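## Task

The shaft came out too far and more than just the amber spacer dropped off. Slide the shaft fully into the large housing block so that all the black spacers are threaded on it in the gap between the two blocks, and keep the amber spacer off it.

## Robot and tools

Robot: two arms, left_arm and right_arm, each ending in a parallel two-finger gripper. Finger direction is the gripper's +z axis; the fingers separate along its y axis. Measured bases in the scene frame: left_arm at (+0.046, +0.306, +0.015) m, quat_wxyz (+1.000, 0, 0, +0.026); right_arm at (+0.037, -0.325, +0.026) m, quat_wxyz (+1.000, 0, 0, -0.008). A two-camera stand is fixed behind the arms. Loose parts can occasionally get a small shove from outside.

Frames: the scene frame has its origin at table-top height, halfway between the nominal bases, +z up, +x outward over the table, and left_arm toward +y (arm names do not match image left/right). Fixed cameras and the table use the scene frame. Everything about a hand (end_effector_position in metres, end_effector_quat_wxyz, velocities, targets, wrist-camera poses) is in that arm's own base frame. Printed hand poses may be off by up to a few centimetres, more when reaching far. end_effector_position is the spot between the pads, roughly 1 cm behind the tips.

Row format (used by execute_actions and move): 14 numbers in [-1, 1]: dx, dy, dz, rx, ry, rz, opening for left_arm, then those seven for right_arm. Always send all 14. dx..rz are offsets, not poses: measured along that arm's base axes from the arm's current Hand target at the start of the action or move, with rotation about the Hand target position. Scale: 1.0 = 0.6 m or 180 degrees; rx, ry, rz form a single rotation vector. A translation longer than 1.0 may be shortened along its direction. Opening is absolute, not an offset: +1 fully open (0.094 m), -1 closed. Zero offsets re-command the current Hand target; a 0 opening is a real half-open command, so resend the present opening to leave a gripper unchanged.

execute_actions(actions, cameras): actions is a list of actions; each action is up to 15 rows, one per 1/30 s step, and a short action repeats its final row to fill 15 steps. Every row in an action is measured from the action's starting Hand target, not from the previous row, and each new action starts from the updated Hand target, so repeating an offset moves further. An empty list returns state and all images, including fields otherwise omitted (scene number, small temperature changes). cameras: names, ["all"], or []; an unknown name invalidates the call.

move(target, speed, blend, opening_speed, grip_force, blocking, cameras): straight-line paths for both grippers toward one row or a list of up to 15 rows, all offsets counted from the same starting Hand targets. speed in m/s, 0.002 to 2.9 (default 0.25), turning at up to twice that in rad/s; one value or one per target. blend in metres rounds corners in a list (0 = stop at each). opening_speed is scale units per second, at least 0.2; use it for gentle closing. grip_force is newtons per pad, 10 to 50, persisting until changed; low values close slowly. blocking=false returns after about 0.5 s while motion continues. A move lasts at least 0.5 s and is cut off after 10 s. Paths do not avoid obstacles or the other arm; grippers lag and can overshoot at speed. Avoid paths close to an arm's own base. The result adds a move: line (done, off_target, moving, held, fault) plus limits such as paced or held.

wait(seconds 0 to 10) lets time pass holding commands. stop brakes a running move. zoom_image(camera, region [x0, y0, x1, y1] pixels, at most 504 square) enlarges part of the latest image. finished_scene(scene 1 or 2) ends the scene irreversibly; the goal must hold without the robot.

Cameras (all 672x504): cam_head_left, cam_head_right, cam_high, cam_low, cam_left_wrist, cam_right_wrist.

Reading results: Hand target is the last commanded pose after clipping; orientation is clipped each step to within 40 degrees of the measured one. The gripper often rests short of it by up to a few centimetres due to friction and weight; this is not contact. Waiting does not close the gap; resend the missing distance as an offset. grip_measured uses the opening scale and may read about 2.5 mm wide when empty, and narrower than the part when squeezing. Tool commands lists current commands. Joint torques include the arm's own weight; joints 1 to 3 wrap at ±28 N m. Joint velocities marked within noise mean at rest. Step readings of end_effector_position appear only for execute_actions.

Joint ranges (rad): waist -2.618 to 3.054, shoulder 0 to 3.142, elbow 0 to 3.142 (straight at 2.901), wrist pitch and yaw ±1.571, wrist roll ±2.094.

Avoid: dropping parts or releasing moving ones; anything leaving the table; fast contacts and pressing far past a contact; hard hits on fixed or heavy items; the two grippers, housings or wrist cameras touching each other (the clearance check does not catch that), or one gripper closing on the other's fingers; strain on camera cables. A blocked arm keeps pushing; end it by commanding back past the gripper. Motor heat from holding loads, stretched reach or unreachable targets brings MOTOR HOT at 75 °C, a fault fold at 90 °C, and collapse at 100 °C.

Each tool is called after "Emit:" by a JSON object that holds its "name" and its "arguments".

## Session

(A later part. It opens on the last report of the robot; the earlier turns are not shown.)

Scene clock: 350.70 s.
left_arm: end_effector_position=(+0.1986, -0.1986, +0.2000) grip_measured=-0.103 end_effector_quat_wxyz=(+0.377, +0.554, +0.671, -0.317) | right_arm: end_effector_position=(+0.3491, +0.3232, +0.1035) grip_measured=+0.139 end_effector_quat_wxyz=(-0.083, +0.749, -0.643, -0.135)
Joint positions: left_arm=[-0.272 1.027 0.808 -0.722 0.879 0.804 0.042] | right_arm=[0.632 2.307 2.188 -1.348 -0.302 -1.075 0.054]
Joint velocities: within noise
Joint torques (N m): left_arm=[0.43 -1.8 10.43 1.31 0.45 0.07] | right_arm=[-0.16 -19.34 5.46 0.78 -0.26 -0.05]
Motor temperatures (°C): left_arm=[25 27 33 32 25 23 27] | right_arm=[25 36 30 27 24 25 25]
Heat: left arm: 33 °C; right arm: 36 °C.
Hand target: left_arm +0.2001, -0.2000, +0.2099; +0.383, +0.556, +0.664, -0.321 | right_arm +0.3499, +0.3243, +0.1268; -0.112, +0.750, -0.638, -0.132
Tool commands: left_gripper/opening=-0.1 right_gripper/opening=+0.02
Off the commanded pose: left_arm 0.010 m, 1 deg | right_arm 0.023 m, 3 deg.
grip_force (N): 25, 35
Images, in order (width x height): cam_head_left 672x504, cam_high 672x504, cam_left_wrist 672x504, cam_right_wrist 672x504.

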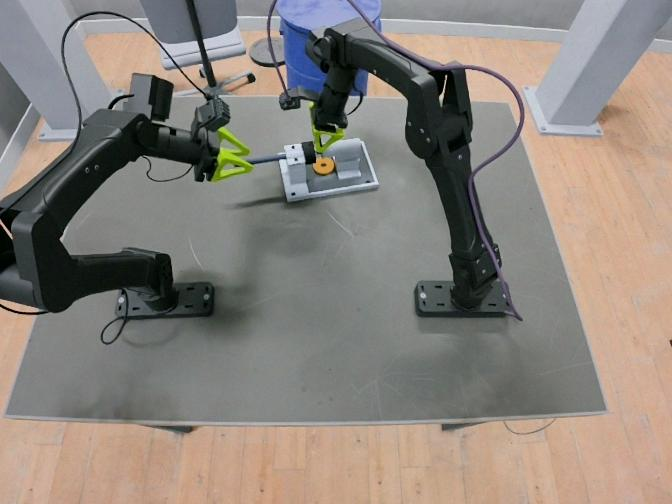

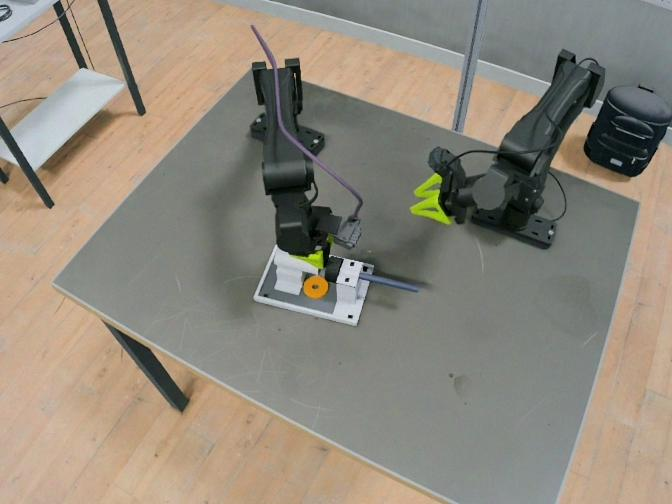

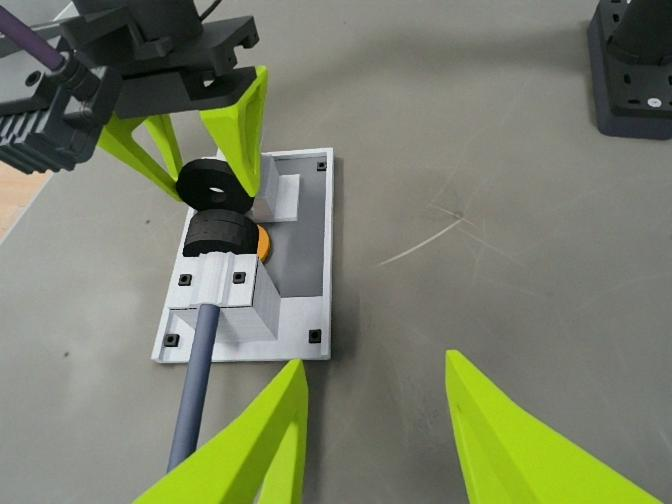

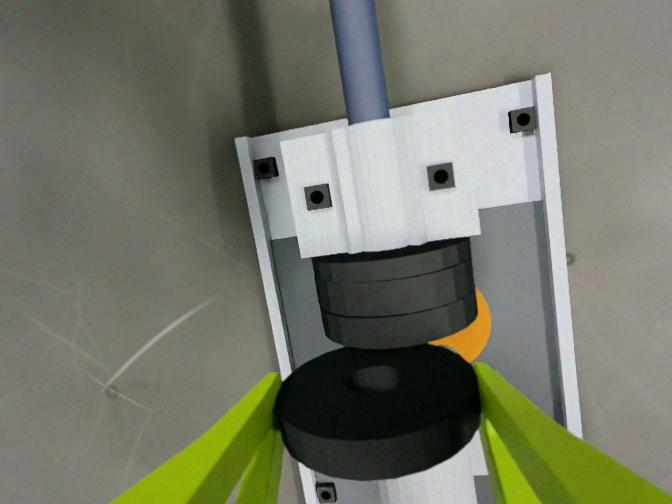

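Emit:
{"name": "zoom_image", "arguments": {"camera": "cam_right_wrist", "region": [220, 60, 400, 240]}}

Emit:
{"name": "zoom_image", "arguments": {"camera": "cam_right_wrist", "region": [400, 60, 580, 240]}}

Emit:
{"name": "zoom_image", "arguments": {"camera": "cam_right_wrist", "region": [460, 240, 620, 400]}}

Emit:
{"name": "zoom_image", "arguments": {"camera": "cam_right_wrist", "region": [240, 344, 400, 504]}}

Emit:
{"name": "zoom_image", "arguments": {"camera": "cam_right_wrist", "region": [310, 300, 500, 420]}}

Scaled by 2.800 from the camera's 672x504 image, which has a finer 960x720 frame.

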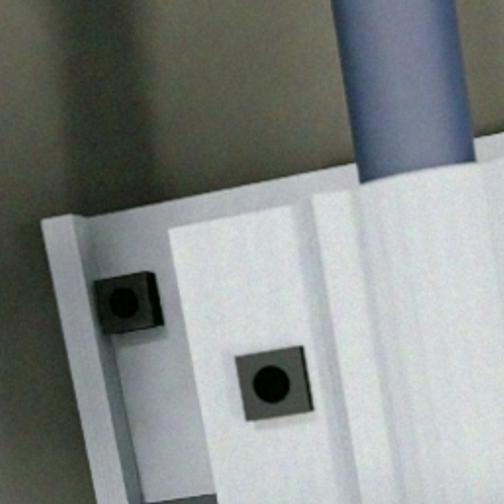

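Scaled by 2.800 from the camera's 672x504 image, which has a finer 960x720 frame.

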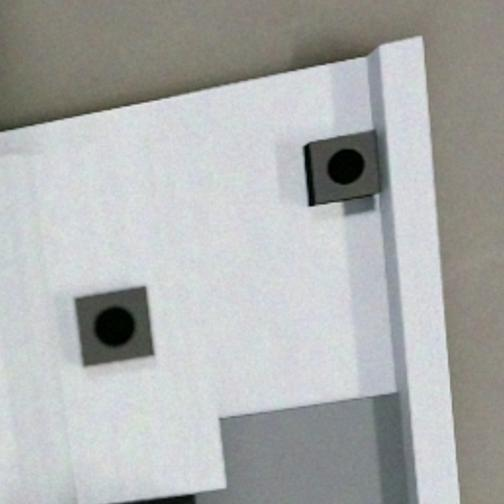

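Scaled by 3.150 from the camera's 672x504 image, which has a finer 960x720 frame.

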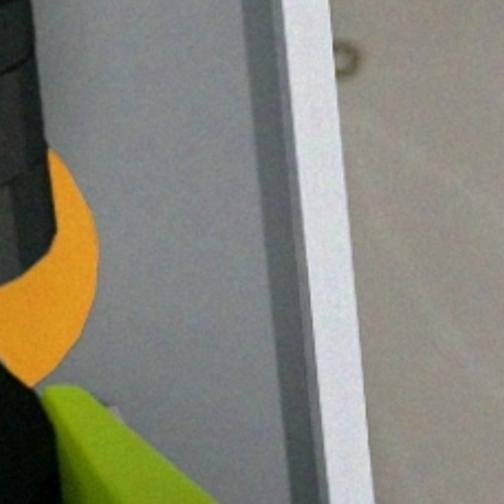

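Scaled by 3.150 from the camera's 672x504 image, which has a finer 960x720 frame.

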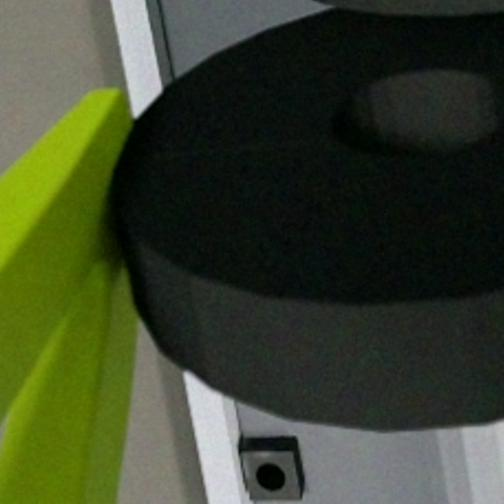

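Scaled by 2.653 from the camera's 672x504 image, which has a finer 960x720 frame.

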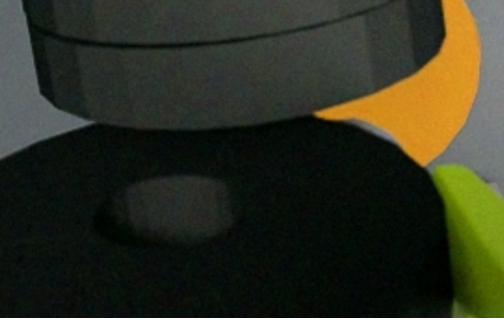

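Emit:
{"name": "move", "arguments": {"target": [0,0,0,0,0,0,-0.1, 0.01,-0.001,0.0,0,0,0,0.02], "speed": 0.03}}

Scene clock: 357.83 s.
left_arm: end_effector_position=(+0.1986, -0.1986, +0.2000) grip_measured=-0.103 end_effector_quat_wxyz=(+0.377, +0.554, +0.671, -0.317) | right_arm: end_effector_position=(+0.3501, +0.3221, +0.1035) grip_measured=+0.139 end_effector_quat_wxyz=(-0.083, +0.749, -0.643, -0.135)
Joint positions: left_arm=[-0.272 1.027 0.808 -0.722 0.879 0.804 0.042] | right_arm=[0.629 2.307 2.188 -1.348 -0.302 -1.078 0.054]
Joint torques (N m): left_arm=[0.43 -1.81 10.43 1.31 0.45 0.08] | right_arm=[-0.62 -16.98 8.59 0.59 -0.27 -0.1]
Heat: left arm: 33 °C; right arm: 36 °C.
Hand target: left_arm +0.2001, -0.2000, +0.2099; +0.383, +0.556, +0.664, -0.321 | right_arm +0.3559, +0.3237, +0.1268; -0.112, +0.750, -0.638, -0.132
Off the commanded pose: left_arm 0.010 m, 1 deg | right_arm 0.024 m, 3 deg.
grip_force (N): 25, 35
move: off_target (right_arm)

Emit:
{"name": "move", "arguments": {"target": [0,0,0,0,0,0,-0.1, 0.006,0.0025,-0.01,0,0,0,0.02], "speed": 0.03}}

Scene clock: 358.93 s.
left_arm: end_effector_position=(+0.1986, -0.1986, +0.2000) grip_measured=-0.103 end_effector_quat_wxyz=(+0.377, +0.554, +0.671, -0.317) | right_arm: end_effector_position=(+0.3501, +0.3221, +0.1035) grip_measured=+0.139 end_effector_quat_wxyz=(-0.084, +0.750, -0.642, -0.135)
Joint positions: left_arm=[-0.272 1.027 0.808 -0.722 0.879 0.804 0.042] | right_arm=[0.629 2.307 2.188 -1.348 -0.302 -1.081 0.054]
Joint torques (N m): left_arm=[0.4 -1.81 10.43 1.31 0.45 0.07] | right_arm=[-0.77 -15.28 8.99 0.7 -0.27 -0.1]
Heat: left arm: 33 °C; right arm: 36 °C.
Hand target: left_arm +0.2001, -0.2000, +0.2099; +0.383, +0.556, +0.664, -0.321 | right_arm +0.3595, +0.3252, +0.1208; -0.112, +0.750, -0.638, -0.132
Off the commanded pose: left_arm 0.010 m, 1 deg | right_arm 0.020 m, 3 deg.
grip_force (N): 25, 35
move: off_target (right_arm)

Emit:
{"name": "move", "arguments": {"target": [0,0,0,0,0,0,-0.1, 0.003,-0.002,-0.01,0,0,0,0.02], "speed": 0.03}}

Scene clock: 360.20 s.
left_arm: end_effector_position=(+0.1986, -0.1986, +0.2000) grip_measured=-0.103 end_effector_quat_wxyz=(+0.377, +0.554, +0.671, -0.317) | right_arm: end_effector_position=(+0.3548, +0.3217, +0.1039) grip_measured=+0.139 end_effector_quat_wxyz=(-0.091, +0.750, -0.642, -0.133)
Joint positions: left_arm=[-0.272 1.027 0.808 -0.722 0.879 0.804 0.042] | right_arm=[0.622 2.307 2.188 -1.335 -0.302 -1.086 0.054]
Joint torques (N m): left_arm=[0.43 -1.83 10.43 1.32 0.45 0.07] | right_arm=[-0.61 -15.12 7.32 0.81 -0.28 -0.09]
Heat: left arm: 33 °C; right arm: 36 °C.
Hand target: left_arm +0.2001, -0.2000, +0.2099; +0.383, +0.556, +0.664, -0.321 | right_arm +0.3613, +0.3240, +0.1148; -0.112, +0.750, -0.638, -0.132
Off the commanded pose: left_arm 0.010 m, 1 deg | right_arm 0.013 m, 3 deg.
grip_force (N): 25, 35
move: off_target (right_arm)

Emit:
{"name": "execute_actions", "arguments": {"actions": [], "cameras": ["cam_right_wrist", "cam_head_left", "cam_left_wrist"]}}

Emit:
{"name": "zoom_image", "arguments": {"camera": "cam_head_left", "region": [290, 100, 340, 170]}}

Emit:
{"name": "zoom_image", "arguments": {"camera": "cam_right_wrist", "region": [310, 300, 500, 420]}}

Emit:
{"name": "zoom_image", "arguments": {"camera": "cam_right_wrist", "region": [200, 40, 380, 220]}}

Emit:
{"name": "zoom_image", "arguments": {"camera": "cam_right_wrist", "region": [380, 40, 560, 220]}}

Scene clock: 360.90 s.
left_arm: end_effector_position=(+0.1986, -0.1986, +0.2000) grip_measured=-0.103 end_effector_quat_wxyz=(+0.377, +0.554, +0.671, -0.317) | right_arm: end_effector_position=(+0.3549, +0.3218, +0.1039) grip_measured=+0.139 end_effector_quat_wxyz=(-0.091, +0.750, -0.642, -0.133)
Joint positions: left_arm=[-0.272 1.027 0.808 -0.722 0.879 0.804 0.042] | right_arm=[0.622 2.307 2.188 -1.334 -0.302 -1.086 0.054]
Joint velocities: within noise
Joint torques (N m): left_arm=[0.42 -1.8 10.43 1.31 0.46 0.07] | right_arm=[-0.61 -15.12 7.35 0.81 -0.29 -0.1]
Motor temperatures (°C): left_arm=[25 27 33 32 25 23 27] | right_arm=[25 36 30 27 24 25 25]
Heat: left arm: 33 °C; right arm: 36 °C.
Hand target: left_arm +0.2001, -0.2000, +0.2099; +0.383, +0.556, +0.664, -0.321 | right_arm +0.3613, +0.3240, +0.1148; -0.112, +0.750, -0.638, -0.132
Tool commands: left_gripper/opening=-0.1 right_gripper/opening=+0.02
Off the commanded pose: left_arm 0.010 m, 1 deg | right_arm 0.013 m, 3 deg.
grip_force (N): 25, 35
Images, in order (width x height): cam_head_left 672x504, cam_left_wrist 672x504, cam_right_wrist 672x504.

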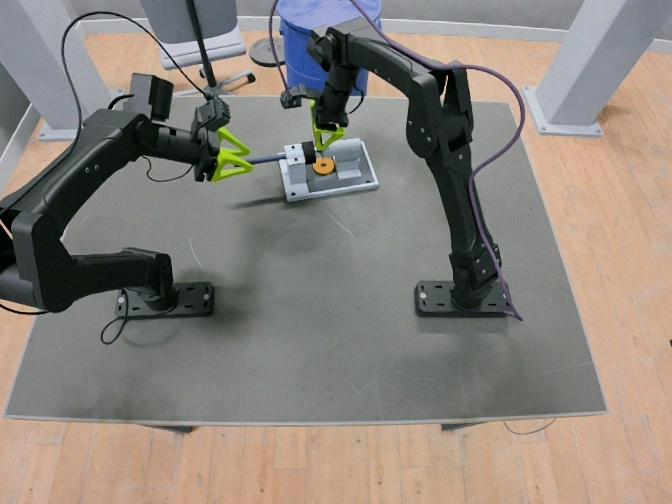

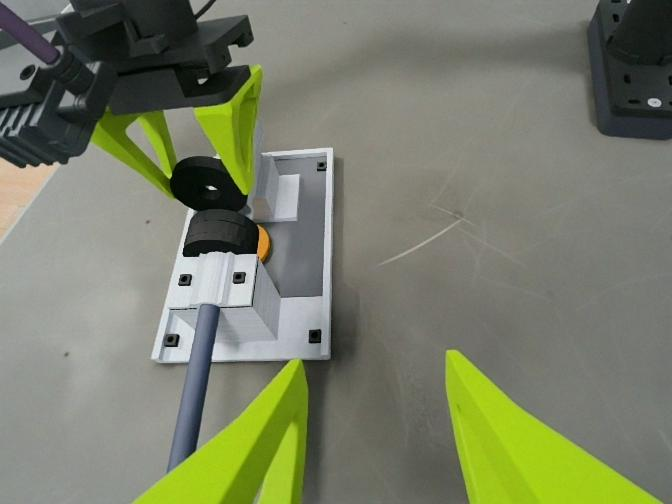

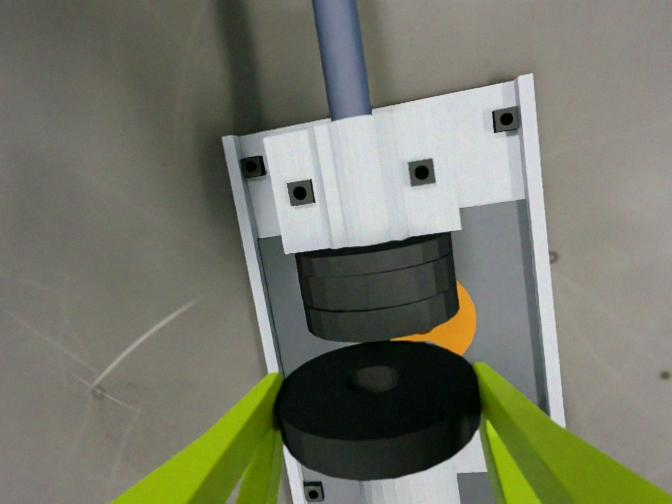

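Scaled by 7.200 from the camera's 672x504 image, which has a finer 960x720 frame.

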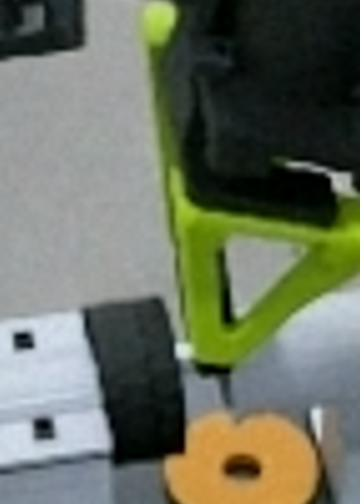

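Scaled by 2.653 from the camera's 672x504 image, which has a finer 960x720 frame.

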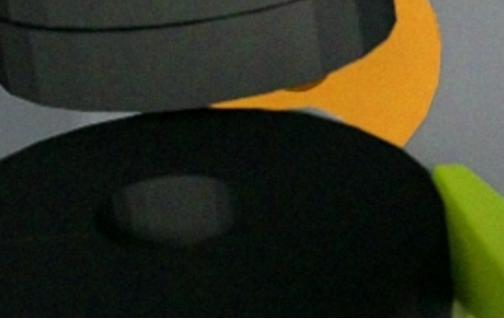

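Scaled by 2.800 from the camera's 672x504 image, which has a finer 960x720 frame.

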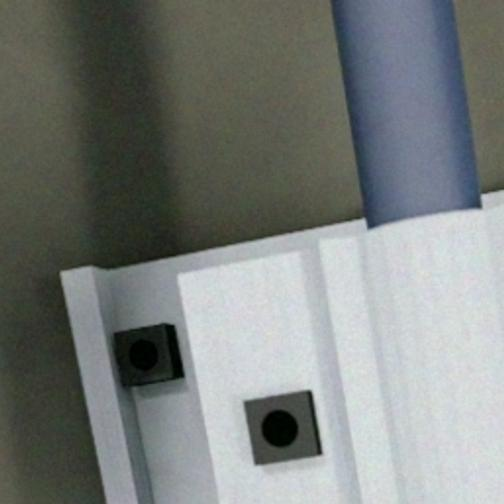

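Scaled by 2.800 from the camera's 672x504 image, which has a finer 960x720 frame.

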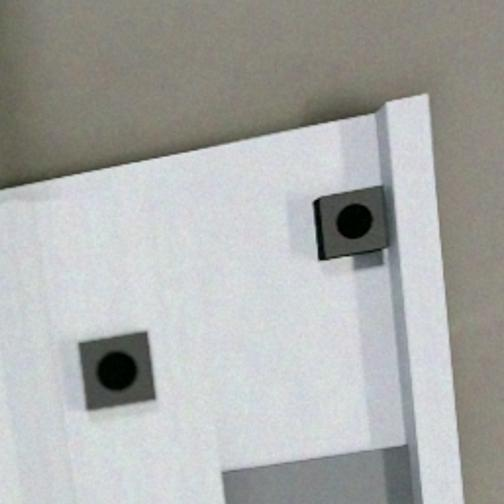

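Emit:
{"name": "move", "arguments": {"target": [0,0,0,0,0,0,-0.1, -0.0022,0.0018,-0.0133,0,0,0,0.02], "speed": 0.03}}

Scene clock: 367.83 s.
left_arm: end_effector_position=(+0.1986, -0.1986, +0.2000) grip_measured=-0.103 end_effector_quat_wxyz=(+0.377, +0.554, +0.671, -0.317) | right_arm: end_effector_position=(+0.3589, +0.3246, +0.0998) grip_measured=+0.139 end_effector_quat_wxyz=(-0.100, +0.750, -0.640, -0.131)
Joint positions: left_arm=[-0.272 1.027 0.808 -0.722 0.879 0.804 0.042] | right_arm=[0.622 2.307 2.169 -1.297 -0.302 -1.086 0.054]
Joint torques (N m): left_arm=[0.42 -1.8 10.43 1.31 0.45 0.07] | right_arm=[-0.34 -15.86 5.49 0.84 -0.28 -0.05]
Heat: left arm: 33 °C; right arm: 36 °C.
Hand target: left_arm +0.2001, -0.2000, +0.2099; +0.383, +0.556, +0.664, -0.321 | right_arm +0.3600, +0.3251, +0.1068; -0.112, +0.750, -0.638, -0.132
Off the commanded pose: left_arm 0.010 m, 1 deg | right_arm 0.007 m, 1 deg.
grip_force (N): 25, 35
move: done

Emit:
{"name": "move", "arguments": {"target": [0,0,0,0,0,0,-0.1, -0.0087,-0.0028,0.0,0,0,0,0.02], "speed": 0.02, "cameras": ["cam_right_wrist", "cam_head_left"]}}

Scene clock: 369.70 s.
left_arm: end_effector_position=(+0.1986, -0.1986, +0.2000) grip_measured=-0.103 end_effector_quat_wxyz=(+0.377, +0.554, +0.671, -0.317) | right_arm: end_effector_position=(+0.3541, +0.3213, +0.0864) grip_measured=+0.139 end_effector_quat_wxyz=(-0.086, +0.750, -0.642, -0.134)
Joint positions: left_arm=[-0.272 1.027 0.808 -0.722 0.879 0.804 0.042] | right_arm=[0.622 2.307 2.119 -1.275 -0.302 -1.086 0.054]
Joint torques (N m): left_arm=[0.42 -1.83 10.43 1.31 0.45 0.07] | right_arm=[-0.05 -18.8 5.42 0.78 -0.28 -0.01]
Heat: left arm: 33 °C; right arm: 36 °C.
Hand target: left_arm +0.2001, -0.2000, +0.2099; +0.383, +0.556, +0.664, -0.321 | right_arm +0.3547, +0.3234, +0.1067; -0.112, +0.750, -0.638, -0.132
Off the commanded pose: left_arm 0.010 m, 1 deg | right_arm 0.021 m, 3 deg.
grip_force (N): 25, 35
move: off_target (right_arm)
Images, in order (width x height): cam_head_left 672x504, cam_right_wrist 672x504.

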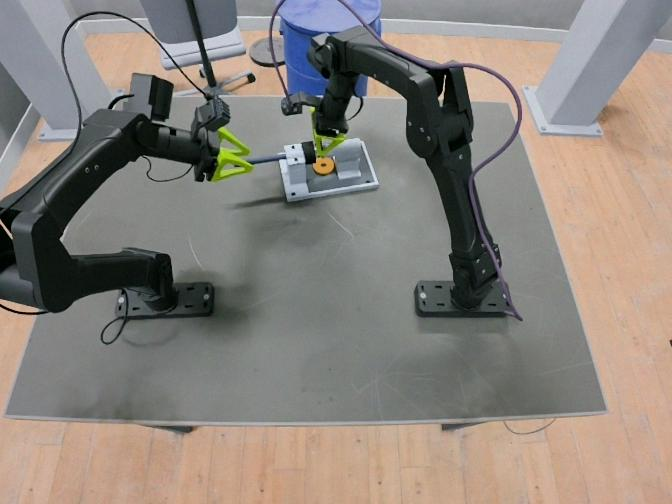

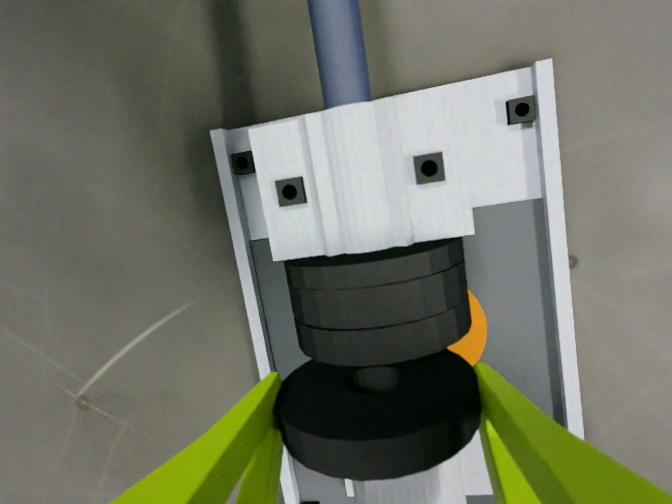

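Emit:
{"name": "zoom_image", "arguments": {"camera": "cam_right_wrist", "region": [260, 220, 500, 480]}}

Emit:
{"name": "zoom_image", "arguments": {"camera": "cam_head_left", "region": [290, 100, 340, 170]}}

Emit:
{"name": "zoom_image", "arguments": {"camera": "cam_right_wrist", "region": [200, 0, 380, 180]}}

Emit:
{"name": "zoom_image", "arguments": {"camera": "cam_right_wrist", "region": [400, 30, 600, 230]}}

Emit:
{"name": "zoom_image", "arguments": {"camera": "cam_right_wrist", "region": [440, 200, 620, 440]}}

Scaled by 1.938 from the camera's 672x504 image, which has a finer 960x720 frame.

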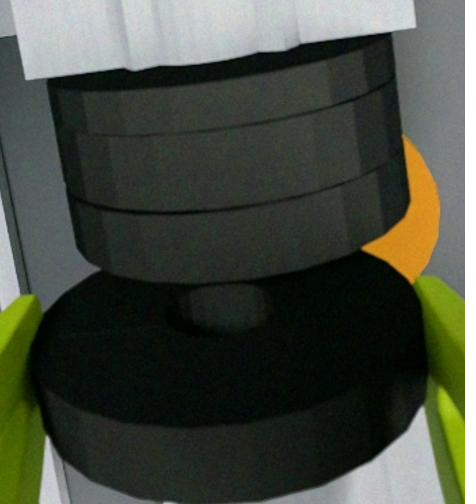

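Scaled by 7.200 from the camera's 672x504 image, which has a finer 960x720 frame.

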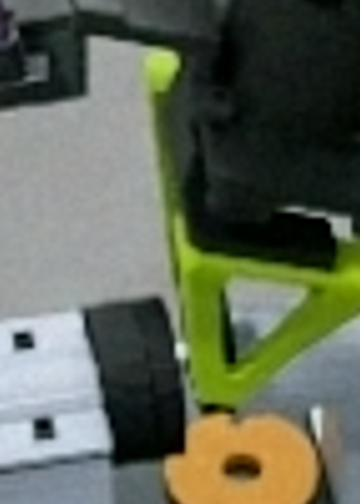

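Scaled by 2.800 from the camera's 672x504 image, which has a finer 960x720 frame.

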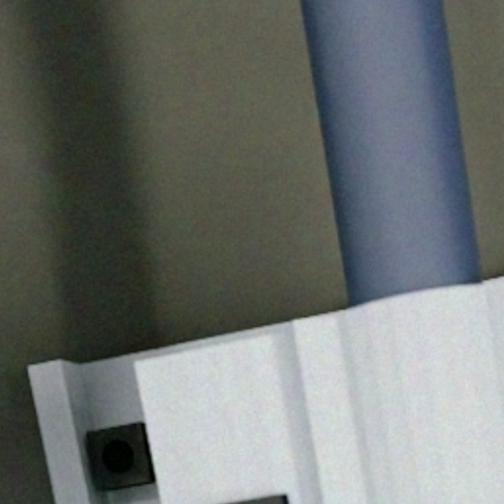

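Scaled by 2.520 from the camera's 672x504 image, which has a finer 960x720 frame.

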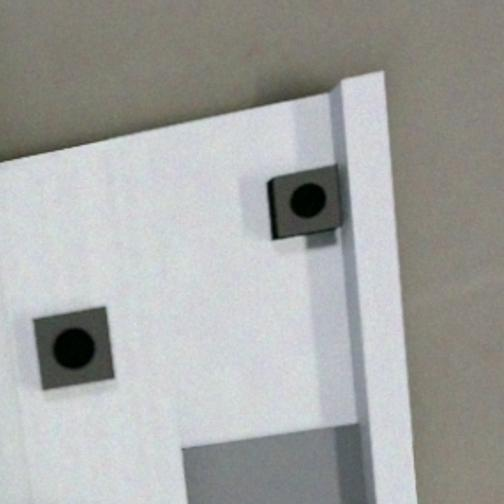

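Scaled by 2.100 from the camera's 672x504 image, which has a finer 960x720 frame.

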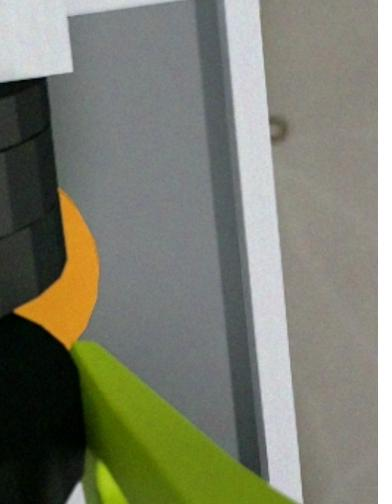

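Emit:
{"name": "move", "arguments": {"target": [0,0,0,0,0,0,-0.1, 0.0,0.0045,-0.01,0,0,0,0.02], "speed": 0.02}}

Scene clock: 374.47 s.
left_arm: end_effector_position=(+0.1986, -0.1986, +0.2000) grip_measured=-0.103 end_effector_quat_wxyz=(+0.377, +0.554, +0.671, -0.317) | right_arm: end_effector_position=(+0.3556, +0.3223, +0.0829) grip_measured=+0.139 end_effector_quat_wxyz=(-0.089, +0.749, -0.643, -0.133)
Joint positions: left_arm=[-0.272 1.027 0.808 -0.722 0.879 0.804 0.042] | right_arm=[0.622 2.307 2.105 -1.254 -0.302 -1.084 0.054]
Joint torques (N m): left_arm=[0.42 -1.81 10.44 1.31 0.45 0.07] | right_arm=[0.32 -18.26 5.44 0.8 -0.26 0.02]
Heat: left arm: 33 °C; right arm: 37 °C.
Hand target: left_arm +0.2001, -0.2000, +0.2099; +0.383, +0.556, +0.664, -0.321 | right_arm +0.3547, +0.3261, +0.1007; -0.112, +0.750, -0.638, -0.132
Off the commanded pose: left_arm 0.010 m, 1 deg | right_arm 0.018 m, 3 deg.
grip_force (N): 25, 35
move: off_target (right_arm)

Emit:
{"name": "move", "arguments": {"target": [0,0,0,0,0,0,-0.1, -0.0042,0.004,-0.0133,0,0,0,0.02], "speed": 0.02}}

Scene clock: 375.97 s.
left_arm: end_effector_position=(+0.1986, -0.1986, +0.2000) grip_measured=-0.103 end_effector_quat_wxyz=(+0.377, +0.554, +0.671, -0.317) | right_arm: end_effector_position=(+0.3532, +0.3239, +0.0721) grip_measured=+0.139 end_effector_quat_wxyz=(-0.087, +0.748, -0.644, -0.134)
Joint positions: left_arm=[-0.272 1.027 0.808 -0.722 0.879 0.804 0.042] | right_arm=[0.628 2.307 2.062 -1.216 -0.302 -1.076 0.054]
Joint torques (N m): left_arm=[0.42 -1.81 10.43 1.32 0.45 0.07] | right_arm=[0.47 -18.91 5.45 0.8 -0.26 0.01]
Heat: left arm: 33 °C; right arm: 37 °C.
Hand target: left_arm +0.2001, -0.2000, +0.2099; +0.383, +0.556, +0.664, -0.321 | right_arm +0.3522, +0.3286, +0.0928; -0.113, +0.750, -0.638, -0.132
Off the commanded pose: left_arm 0.010 m, 1 deg | right_arm 0.021 m, 3 deg.
grip_force (N): 25, 35
move: off_target (right_arm)

Emit:
{"name": "execute_actions", "arguments": {"actions": [], "cameras": ["cam_right_wrist", "cam_head_left", "cam_left_wrist"]}}

Emit:
{"name": "zoom_image", "arguments": {"camera": "cam_right_wrist", "region": [260, 220, 500, 480]}}

Emit:
{"name": "zoom_image", "arguments": {"camera": "cam_right_wrist", "region": [180, 0, 360, 180]}}

Emit:
{"name": "zoom_image", "arguments": {"camera": "cam_right_wrist", "region": [400, 10, 600, 210]}}

Emit:
{"name": "zoom_image", "arguments": {"camera": "cam_left_wrist", "region": [130, 80, 330, 280]}}

Emit:
{"name": "zoom_image", "arguments": {"camera": "cam_head_left", "region": [290, 100, 340, 170]}}

Scene clock: 376.67 s.
left_arm: end_effector_position=(+0.1986, -0.1986, +0.2000) grip_measured=-0.103 end_effector_quat_wxyz=(+0.377, +0.554, +0.671, -0.317) | right_arm: end_effector_position=(+0.3532, +0.3240, +0.0721) grip_measured=+0.139 end_effector_quat_wxyz=(-0.087, +0.748, -0.644, -0.134)
Joint positions: left_arm=[-0.272 1.027 0.808 -0.722 0.879 0.804 0.042] | right_arm=[0.628 2.307 2.062 -1.215 -0.302 -1.076 0.054]
Joint velocities: within noise
Joint torques (N m): left_arm=[0.43 -1.83 10.43 1.31 0.45 0.07] | right_arm=[0.46 -18.89 5.44 0.8 -0.26 0.01]
Motor temperatures (°C): left_arm=[25 27 33 32 25 23 27] | right_arm=[25 37 30 27 24 25 25]
Heat: left arm: 33 °C; right arm: 37 °C.
Hand target: left_arm +0.2001, -0.2000, +0.2099; +0.383, +0.556, +0.664, -0.321 | right_arm +0.3522, +0.3286, +0.0928; -0.113, +0.750, -0.638, -0.132
Tool commands: left_gripper/opening=-0.1 right_gripper/opening=+0.02
Off the commanded pose: left_arm 0.010 m, 1 deg | right_arm 0.021 m, 3 deg.
grip_force (N): 25, 35
Images, in order (width x height): cam_head_left 672x504, cam_left_wrist 672x504, cam_right_wrist 672x504.

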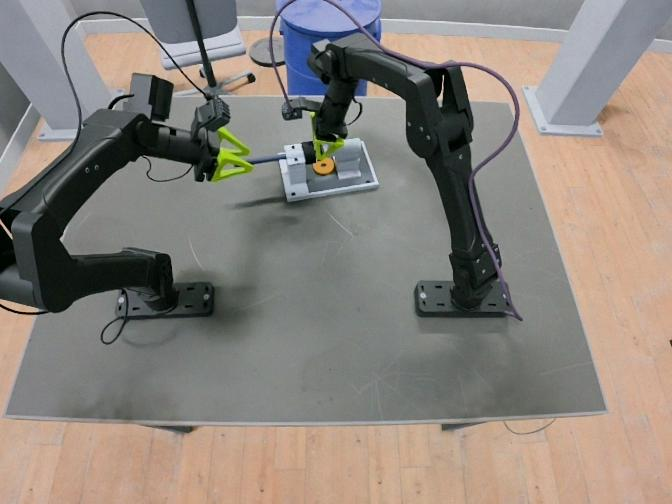

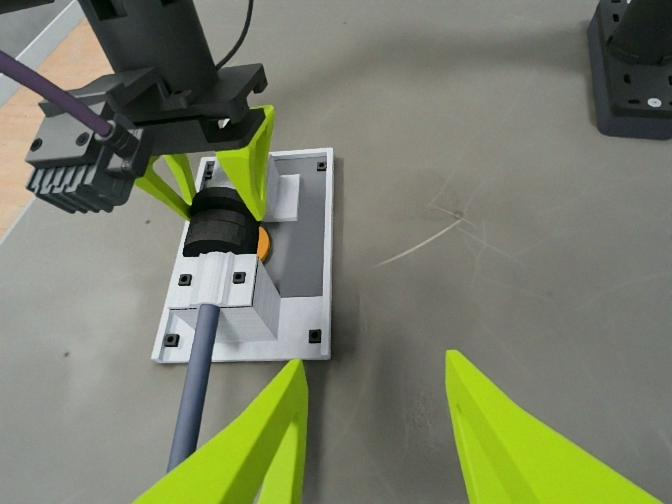

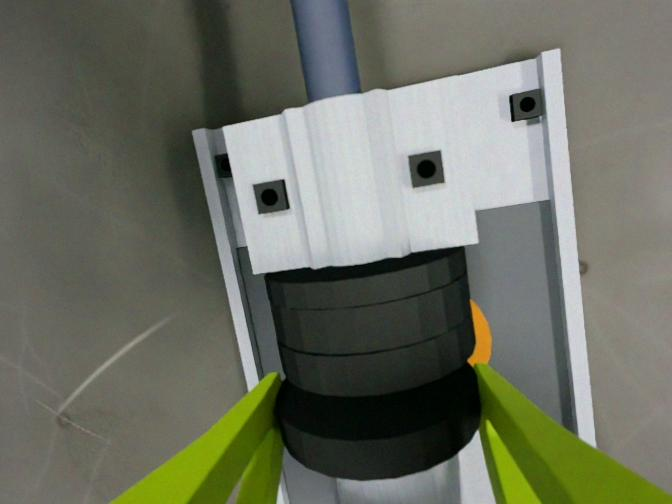

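Scaled by 1.938 from the camera's 672x504 image, which has a finer 960x720 frame.

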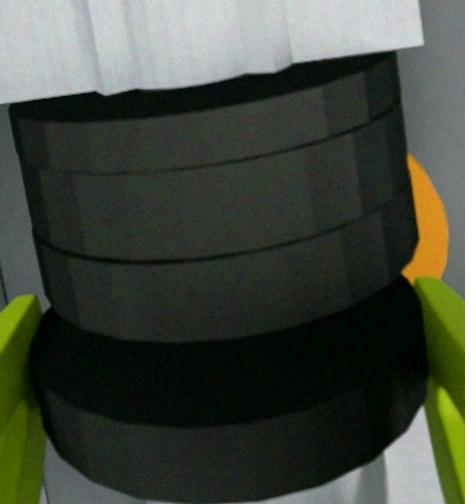

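Scaled by 2.800 from the camera's 672x504 image, which has a finer 960x720 frame.

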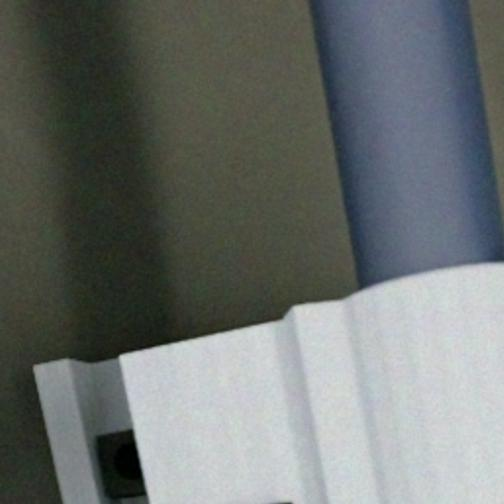

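Scaled by 2.520 from the camera's 672x504 image, which has a finer 960x720 frame.

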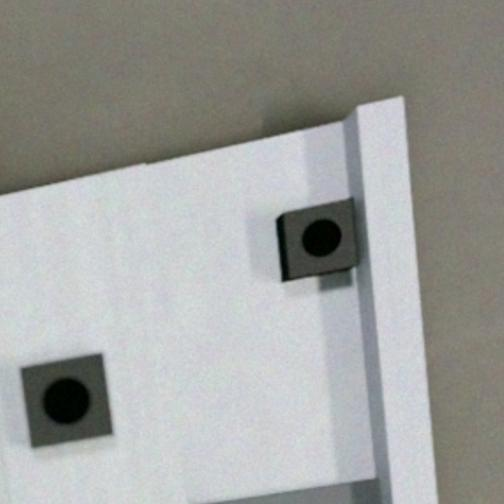

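Scaled by 2.520 from the camera's 672x504 image, which has a finer 960x720 frame.

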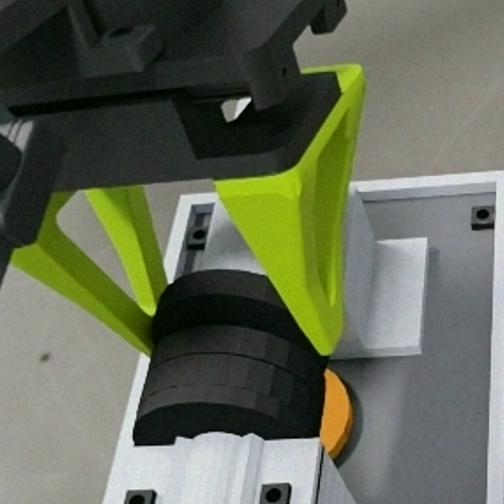

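Scaled by 7.200 from the camera's 672x504 image, which has a finer 960x720 frame.

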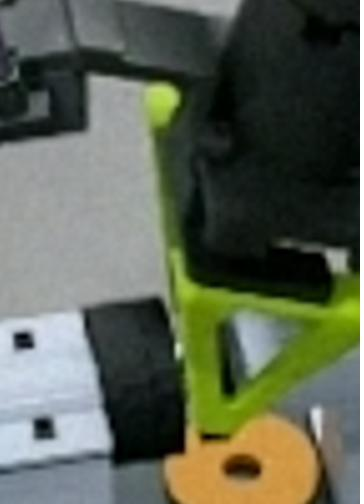

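Emit:
{"name": "zoom_image", "arguments": {"camera": "cam_right_wrist", "region": [190, 260, 310, 380]}}

Emit:
{"name": "zoom_image", "arguments": {"camera": "cam_right_wrist", "region": [500, 330, 620, 450]}}

Scaled by 4.200 from the camera's 672x504 image, which has a finer 960x720 frame.

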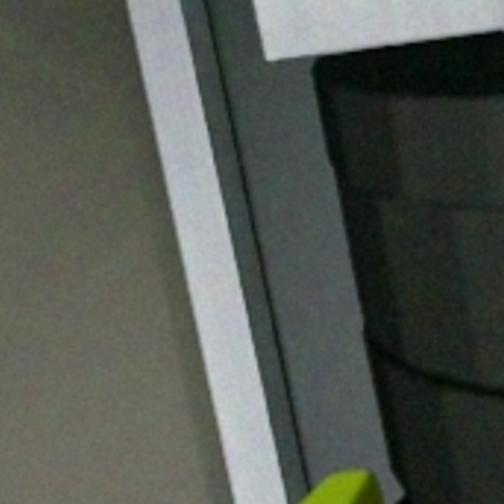

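Scaled by 4.200 from the camera's 672x504 image, which has a finer 960x720 frame.

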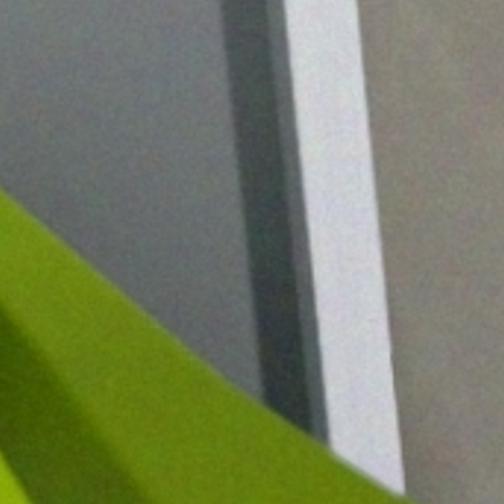

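Emit:
{"name": "move", "arguments": {"target": [0,0,0,0,0,0,-0.1, -0.0012,0.0038,-0.0075,0,0,0,0.02], "speed": 0.02, "cameras": ["cam_right_wrist"]}}

Emit:
{"name": "zoom_image", "arguments": {"camera": "cam_right_wrist", "region": [260, 220, 500, 480]}}

Emit:
{"name": "zoom_image", "arguments": {"camera": "cam_right_wrist", "region": [160, 0, 360, 200]}}

Emit:
{"name": "zoom_image", "arguments": {"camera": "cam_right_wrist", "region": [400, 10, 600, 210]}}

Emit:
{"name": "zoom_image", "arguments": {"camera": "cam_right_wrist", "region": [180, 260, 300, 380]}}

Emit:
{"name": "zoom_image", "arguments": {"camera": "cam_right_wrist", "region": [500, 330, 620, 450]}}

Scene clock: 383.40 s.
left_arm: end_effector_position=(+0.1986, -0.1986, +0.2000) grip_measured=-0.103 end_effector_quat_wxyz=(+0.377, +0.554, +0.671, -0.317) | right_arm: end_effector_position=(+0.3530, +0.3256, +0.0689) grip_measured=+0.139 end_effector_quat_wxyz=(-0.088, +0.748, -0.644, -0.134)
Joint positions: left_arm=[-0.272 1.027 0.808 -0.722 0.879 0.804 0.042] | right_arm=[0.631 2.307 2.049 -1.198 -0.302 -1.071 0.054]
Joint torques (N m): left_arm=[0.43 -1.8 10.41 1.31 0.45 0.07] | right_arm=[0.58 -18.62 5.46 0.8 -0.25 0.03]
Heat: left arm: 33 °C; right arm: 37 °C.
Hand target: left_arm +0.2001, -0.2000, +0.2099; +0.383, +0.556, +0.664, -0.321 | right_arm +0.3515, +0.3308, +0.0882; -0.112, +0.750, -0.638, -0.132
Off the commanded pose: left_arm 0.010 m, 1 deg | right_arm 0.020 m, 3 deg.
grip_force (N): 25, 35
move: off_target (right_arm)
Images, in order (width x height): cam_right_wrist 672x504.

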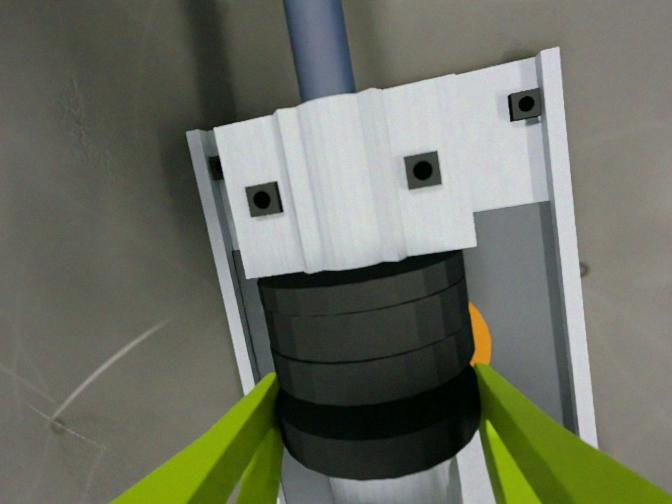

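Scaled by 1.938 from the camera's 672x504 image, which has a finer 960x720 frame.

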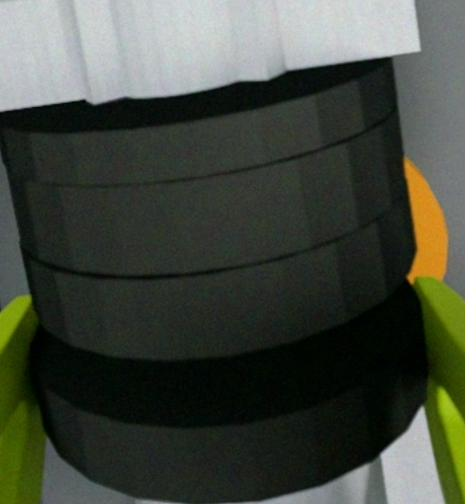

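Scaled by 2.520 from the camera's 672x504 image, which has a finer 960x720 frame.

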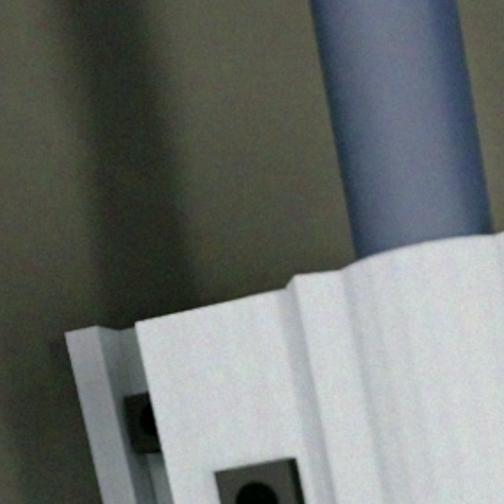

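Scaled by 2.520 from the camera's 672x504 image, which has a finer 960x720 frame.

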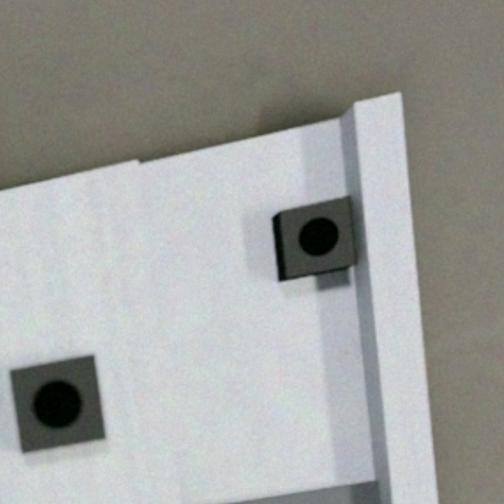

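Scaled by 4.200 from the camera's 672x504 image, which has a finer 960x720 frame.

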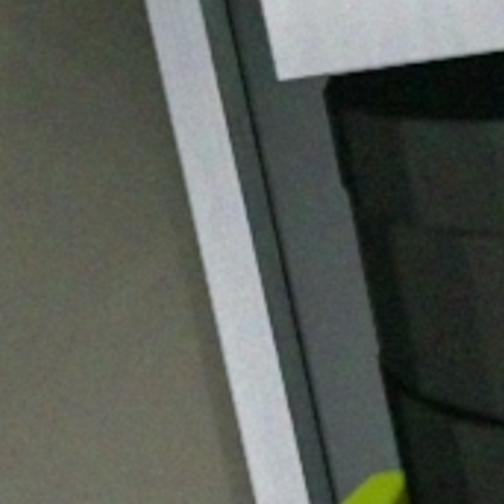

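Scaled by 4.200 from the camera's 672x504 image, which has a finer 960x720 frame.

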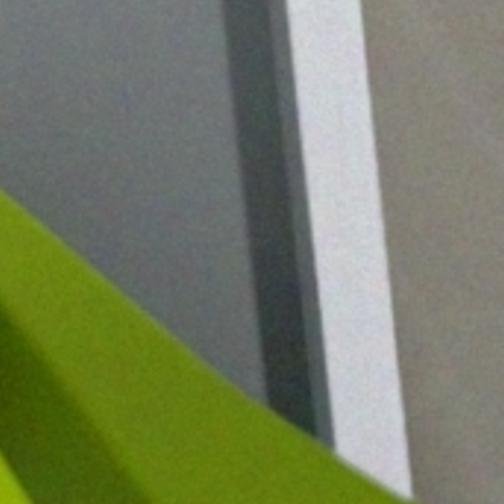

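Emit:
{"name": "move", "arguments": {"target": [0,0,0,0,0,0,-0.1, -0.0008,0.002,-0.0067,0,0,0,0.02], "speed": 0.02, "cameras": ["cam_right_wrist", "cam_head_left", "cam_left_wrist"]}}

Emit:
{"name": "zoom_image", "arguments": {"camera": "cam_right_wrist", "region": [260, 220, 500, 480]}}

Emit:
{"name": "zoom_image", "arguments": {"camera": "cam_left_wrist", "region": [130, 80, 330, 280]}}

Emit:
{"name": "zoom_image", "arguments": {"camera": "cam_head_left", "region": [290, 100, 340, 170]}}

Scene clock: 386.53 s.
left_arm: end_effector_position=(+0.1986, -0.1986, +0.2000) grip_measured=-0.103 end_effector_quat_wxyz=(+0.377, +0.554, +0.671, -0.317) | right_arm: end_effector_position=(+0.3518, +0.3274, +0.0654) grip_measured=+0.139 end_effector_quat_wxyz=(-0.088, +0.749, -0.643, -0.134)
Joint positions: left_arm=[-0.272 1.027 0.808 -0.722 0.879 0.804 0.042] | right_arm=[0.636 2.307 2.035 -1.182 -0.302 -1.068 0.054]
Joint torques (N m): left_arm=[0.43 -1.8 10.43 1.31 0.45 0.07] | right_arm=[0.47 -18.48 5.46 0.81 -0.25 0.02]
Heat: left arm: 33 °C; right arm: 38 °C.
Hand target: left_arm +0.2001, -0.2000, +0.2099; +0.383, +0.556, +0.664, -0.321 | right_arm +0.3510, +0.3320, +0.0843; -0.112, +0.750, -0.638, -0.132
Off the commanded pose: left_arm 0.010 m, 1 deg | right_arm 0.019 m, 3 deg.
grip_force (N): 25, 35
move: off_target (right_arm)
Images, in order (width x height): cam_head_left 672x504, cam_left_wrist 672x504, cam_right_wrist 672x504.

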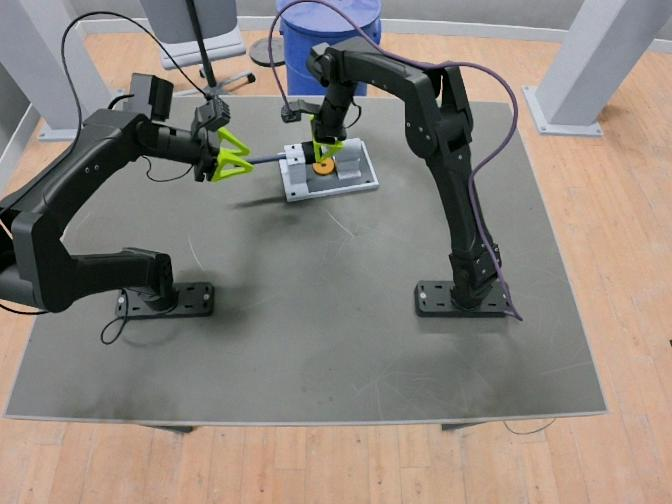

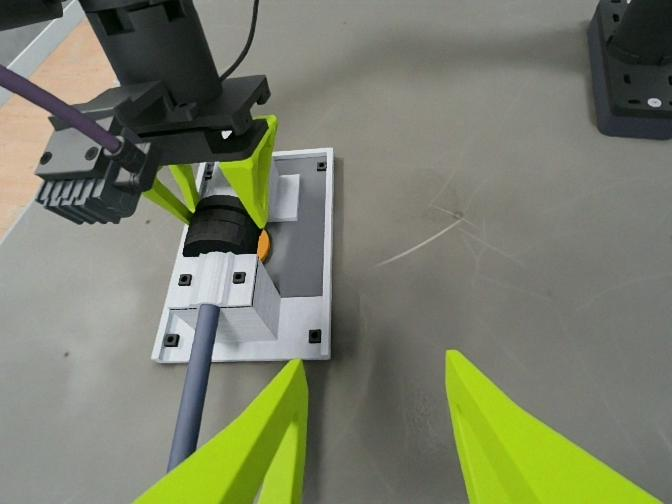

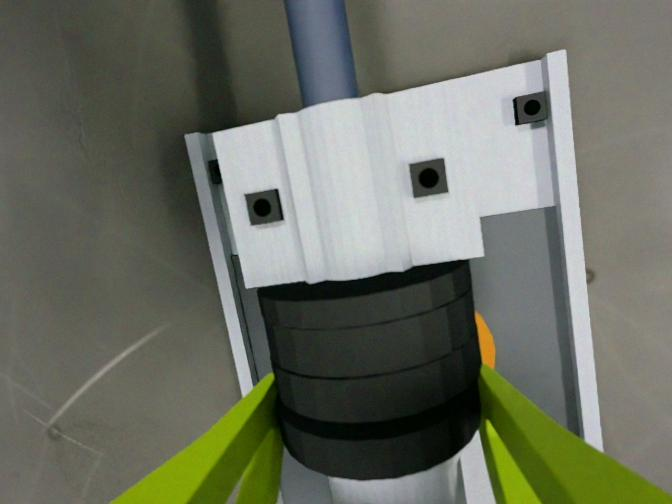

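Scaled by 1.938 from the camera's 672x504 image, which has a finer 960x720 frame.

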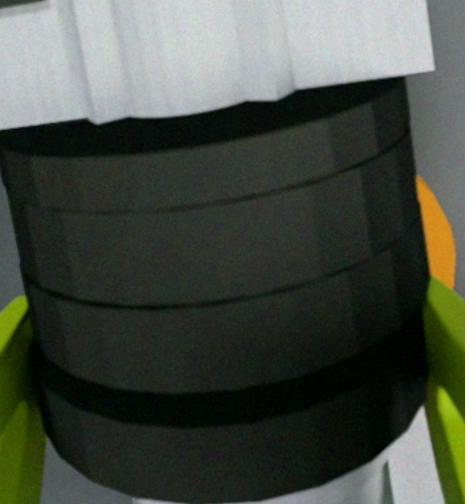

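Scaled by 2.520 from the camera's 672x504 image, which has a finer 960x720 frame.

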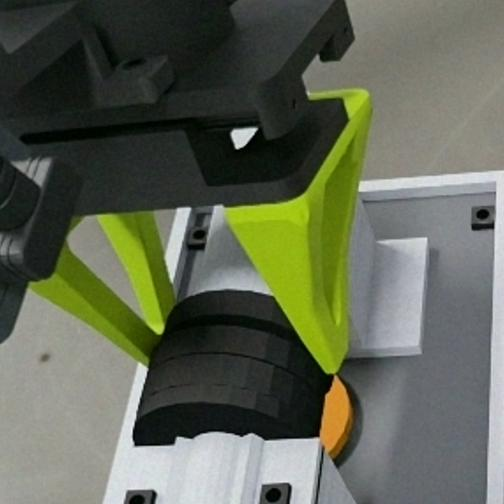

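Scaled by 7.200 from the camera's 672x504 image, which has a finer 960x720 frame.

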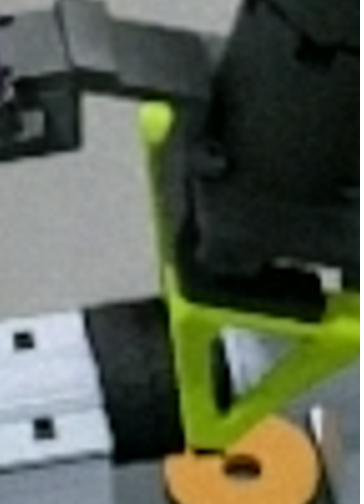

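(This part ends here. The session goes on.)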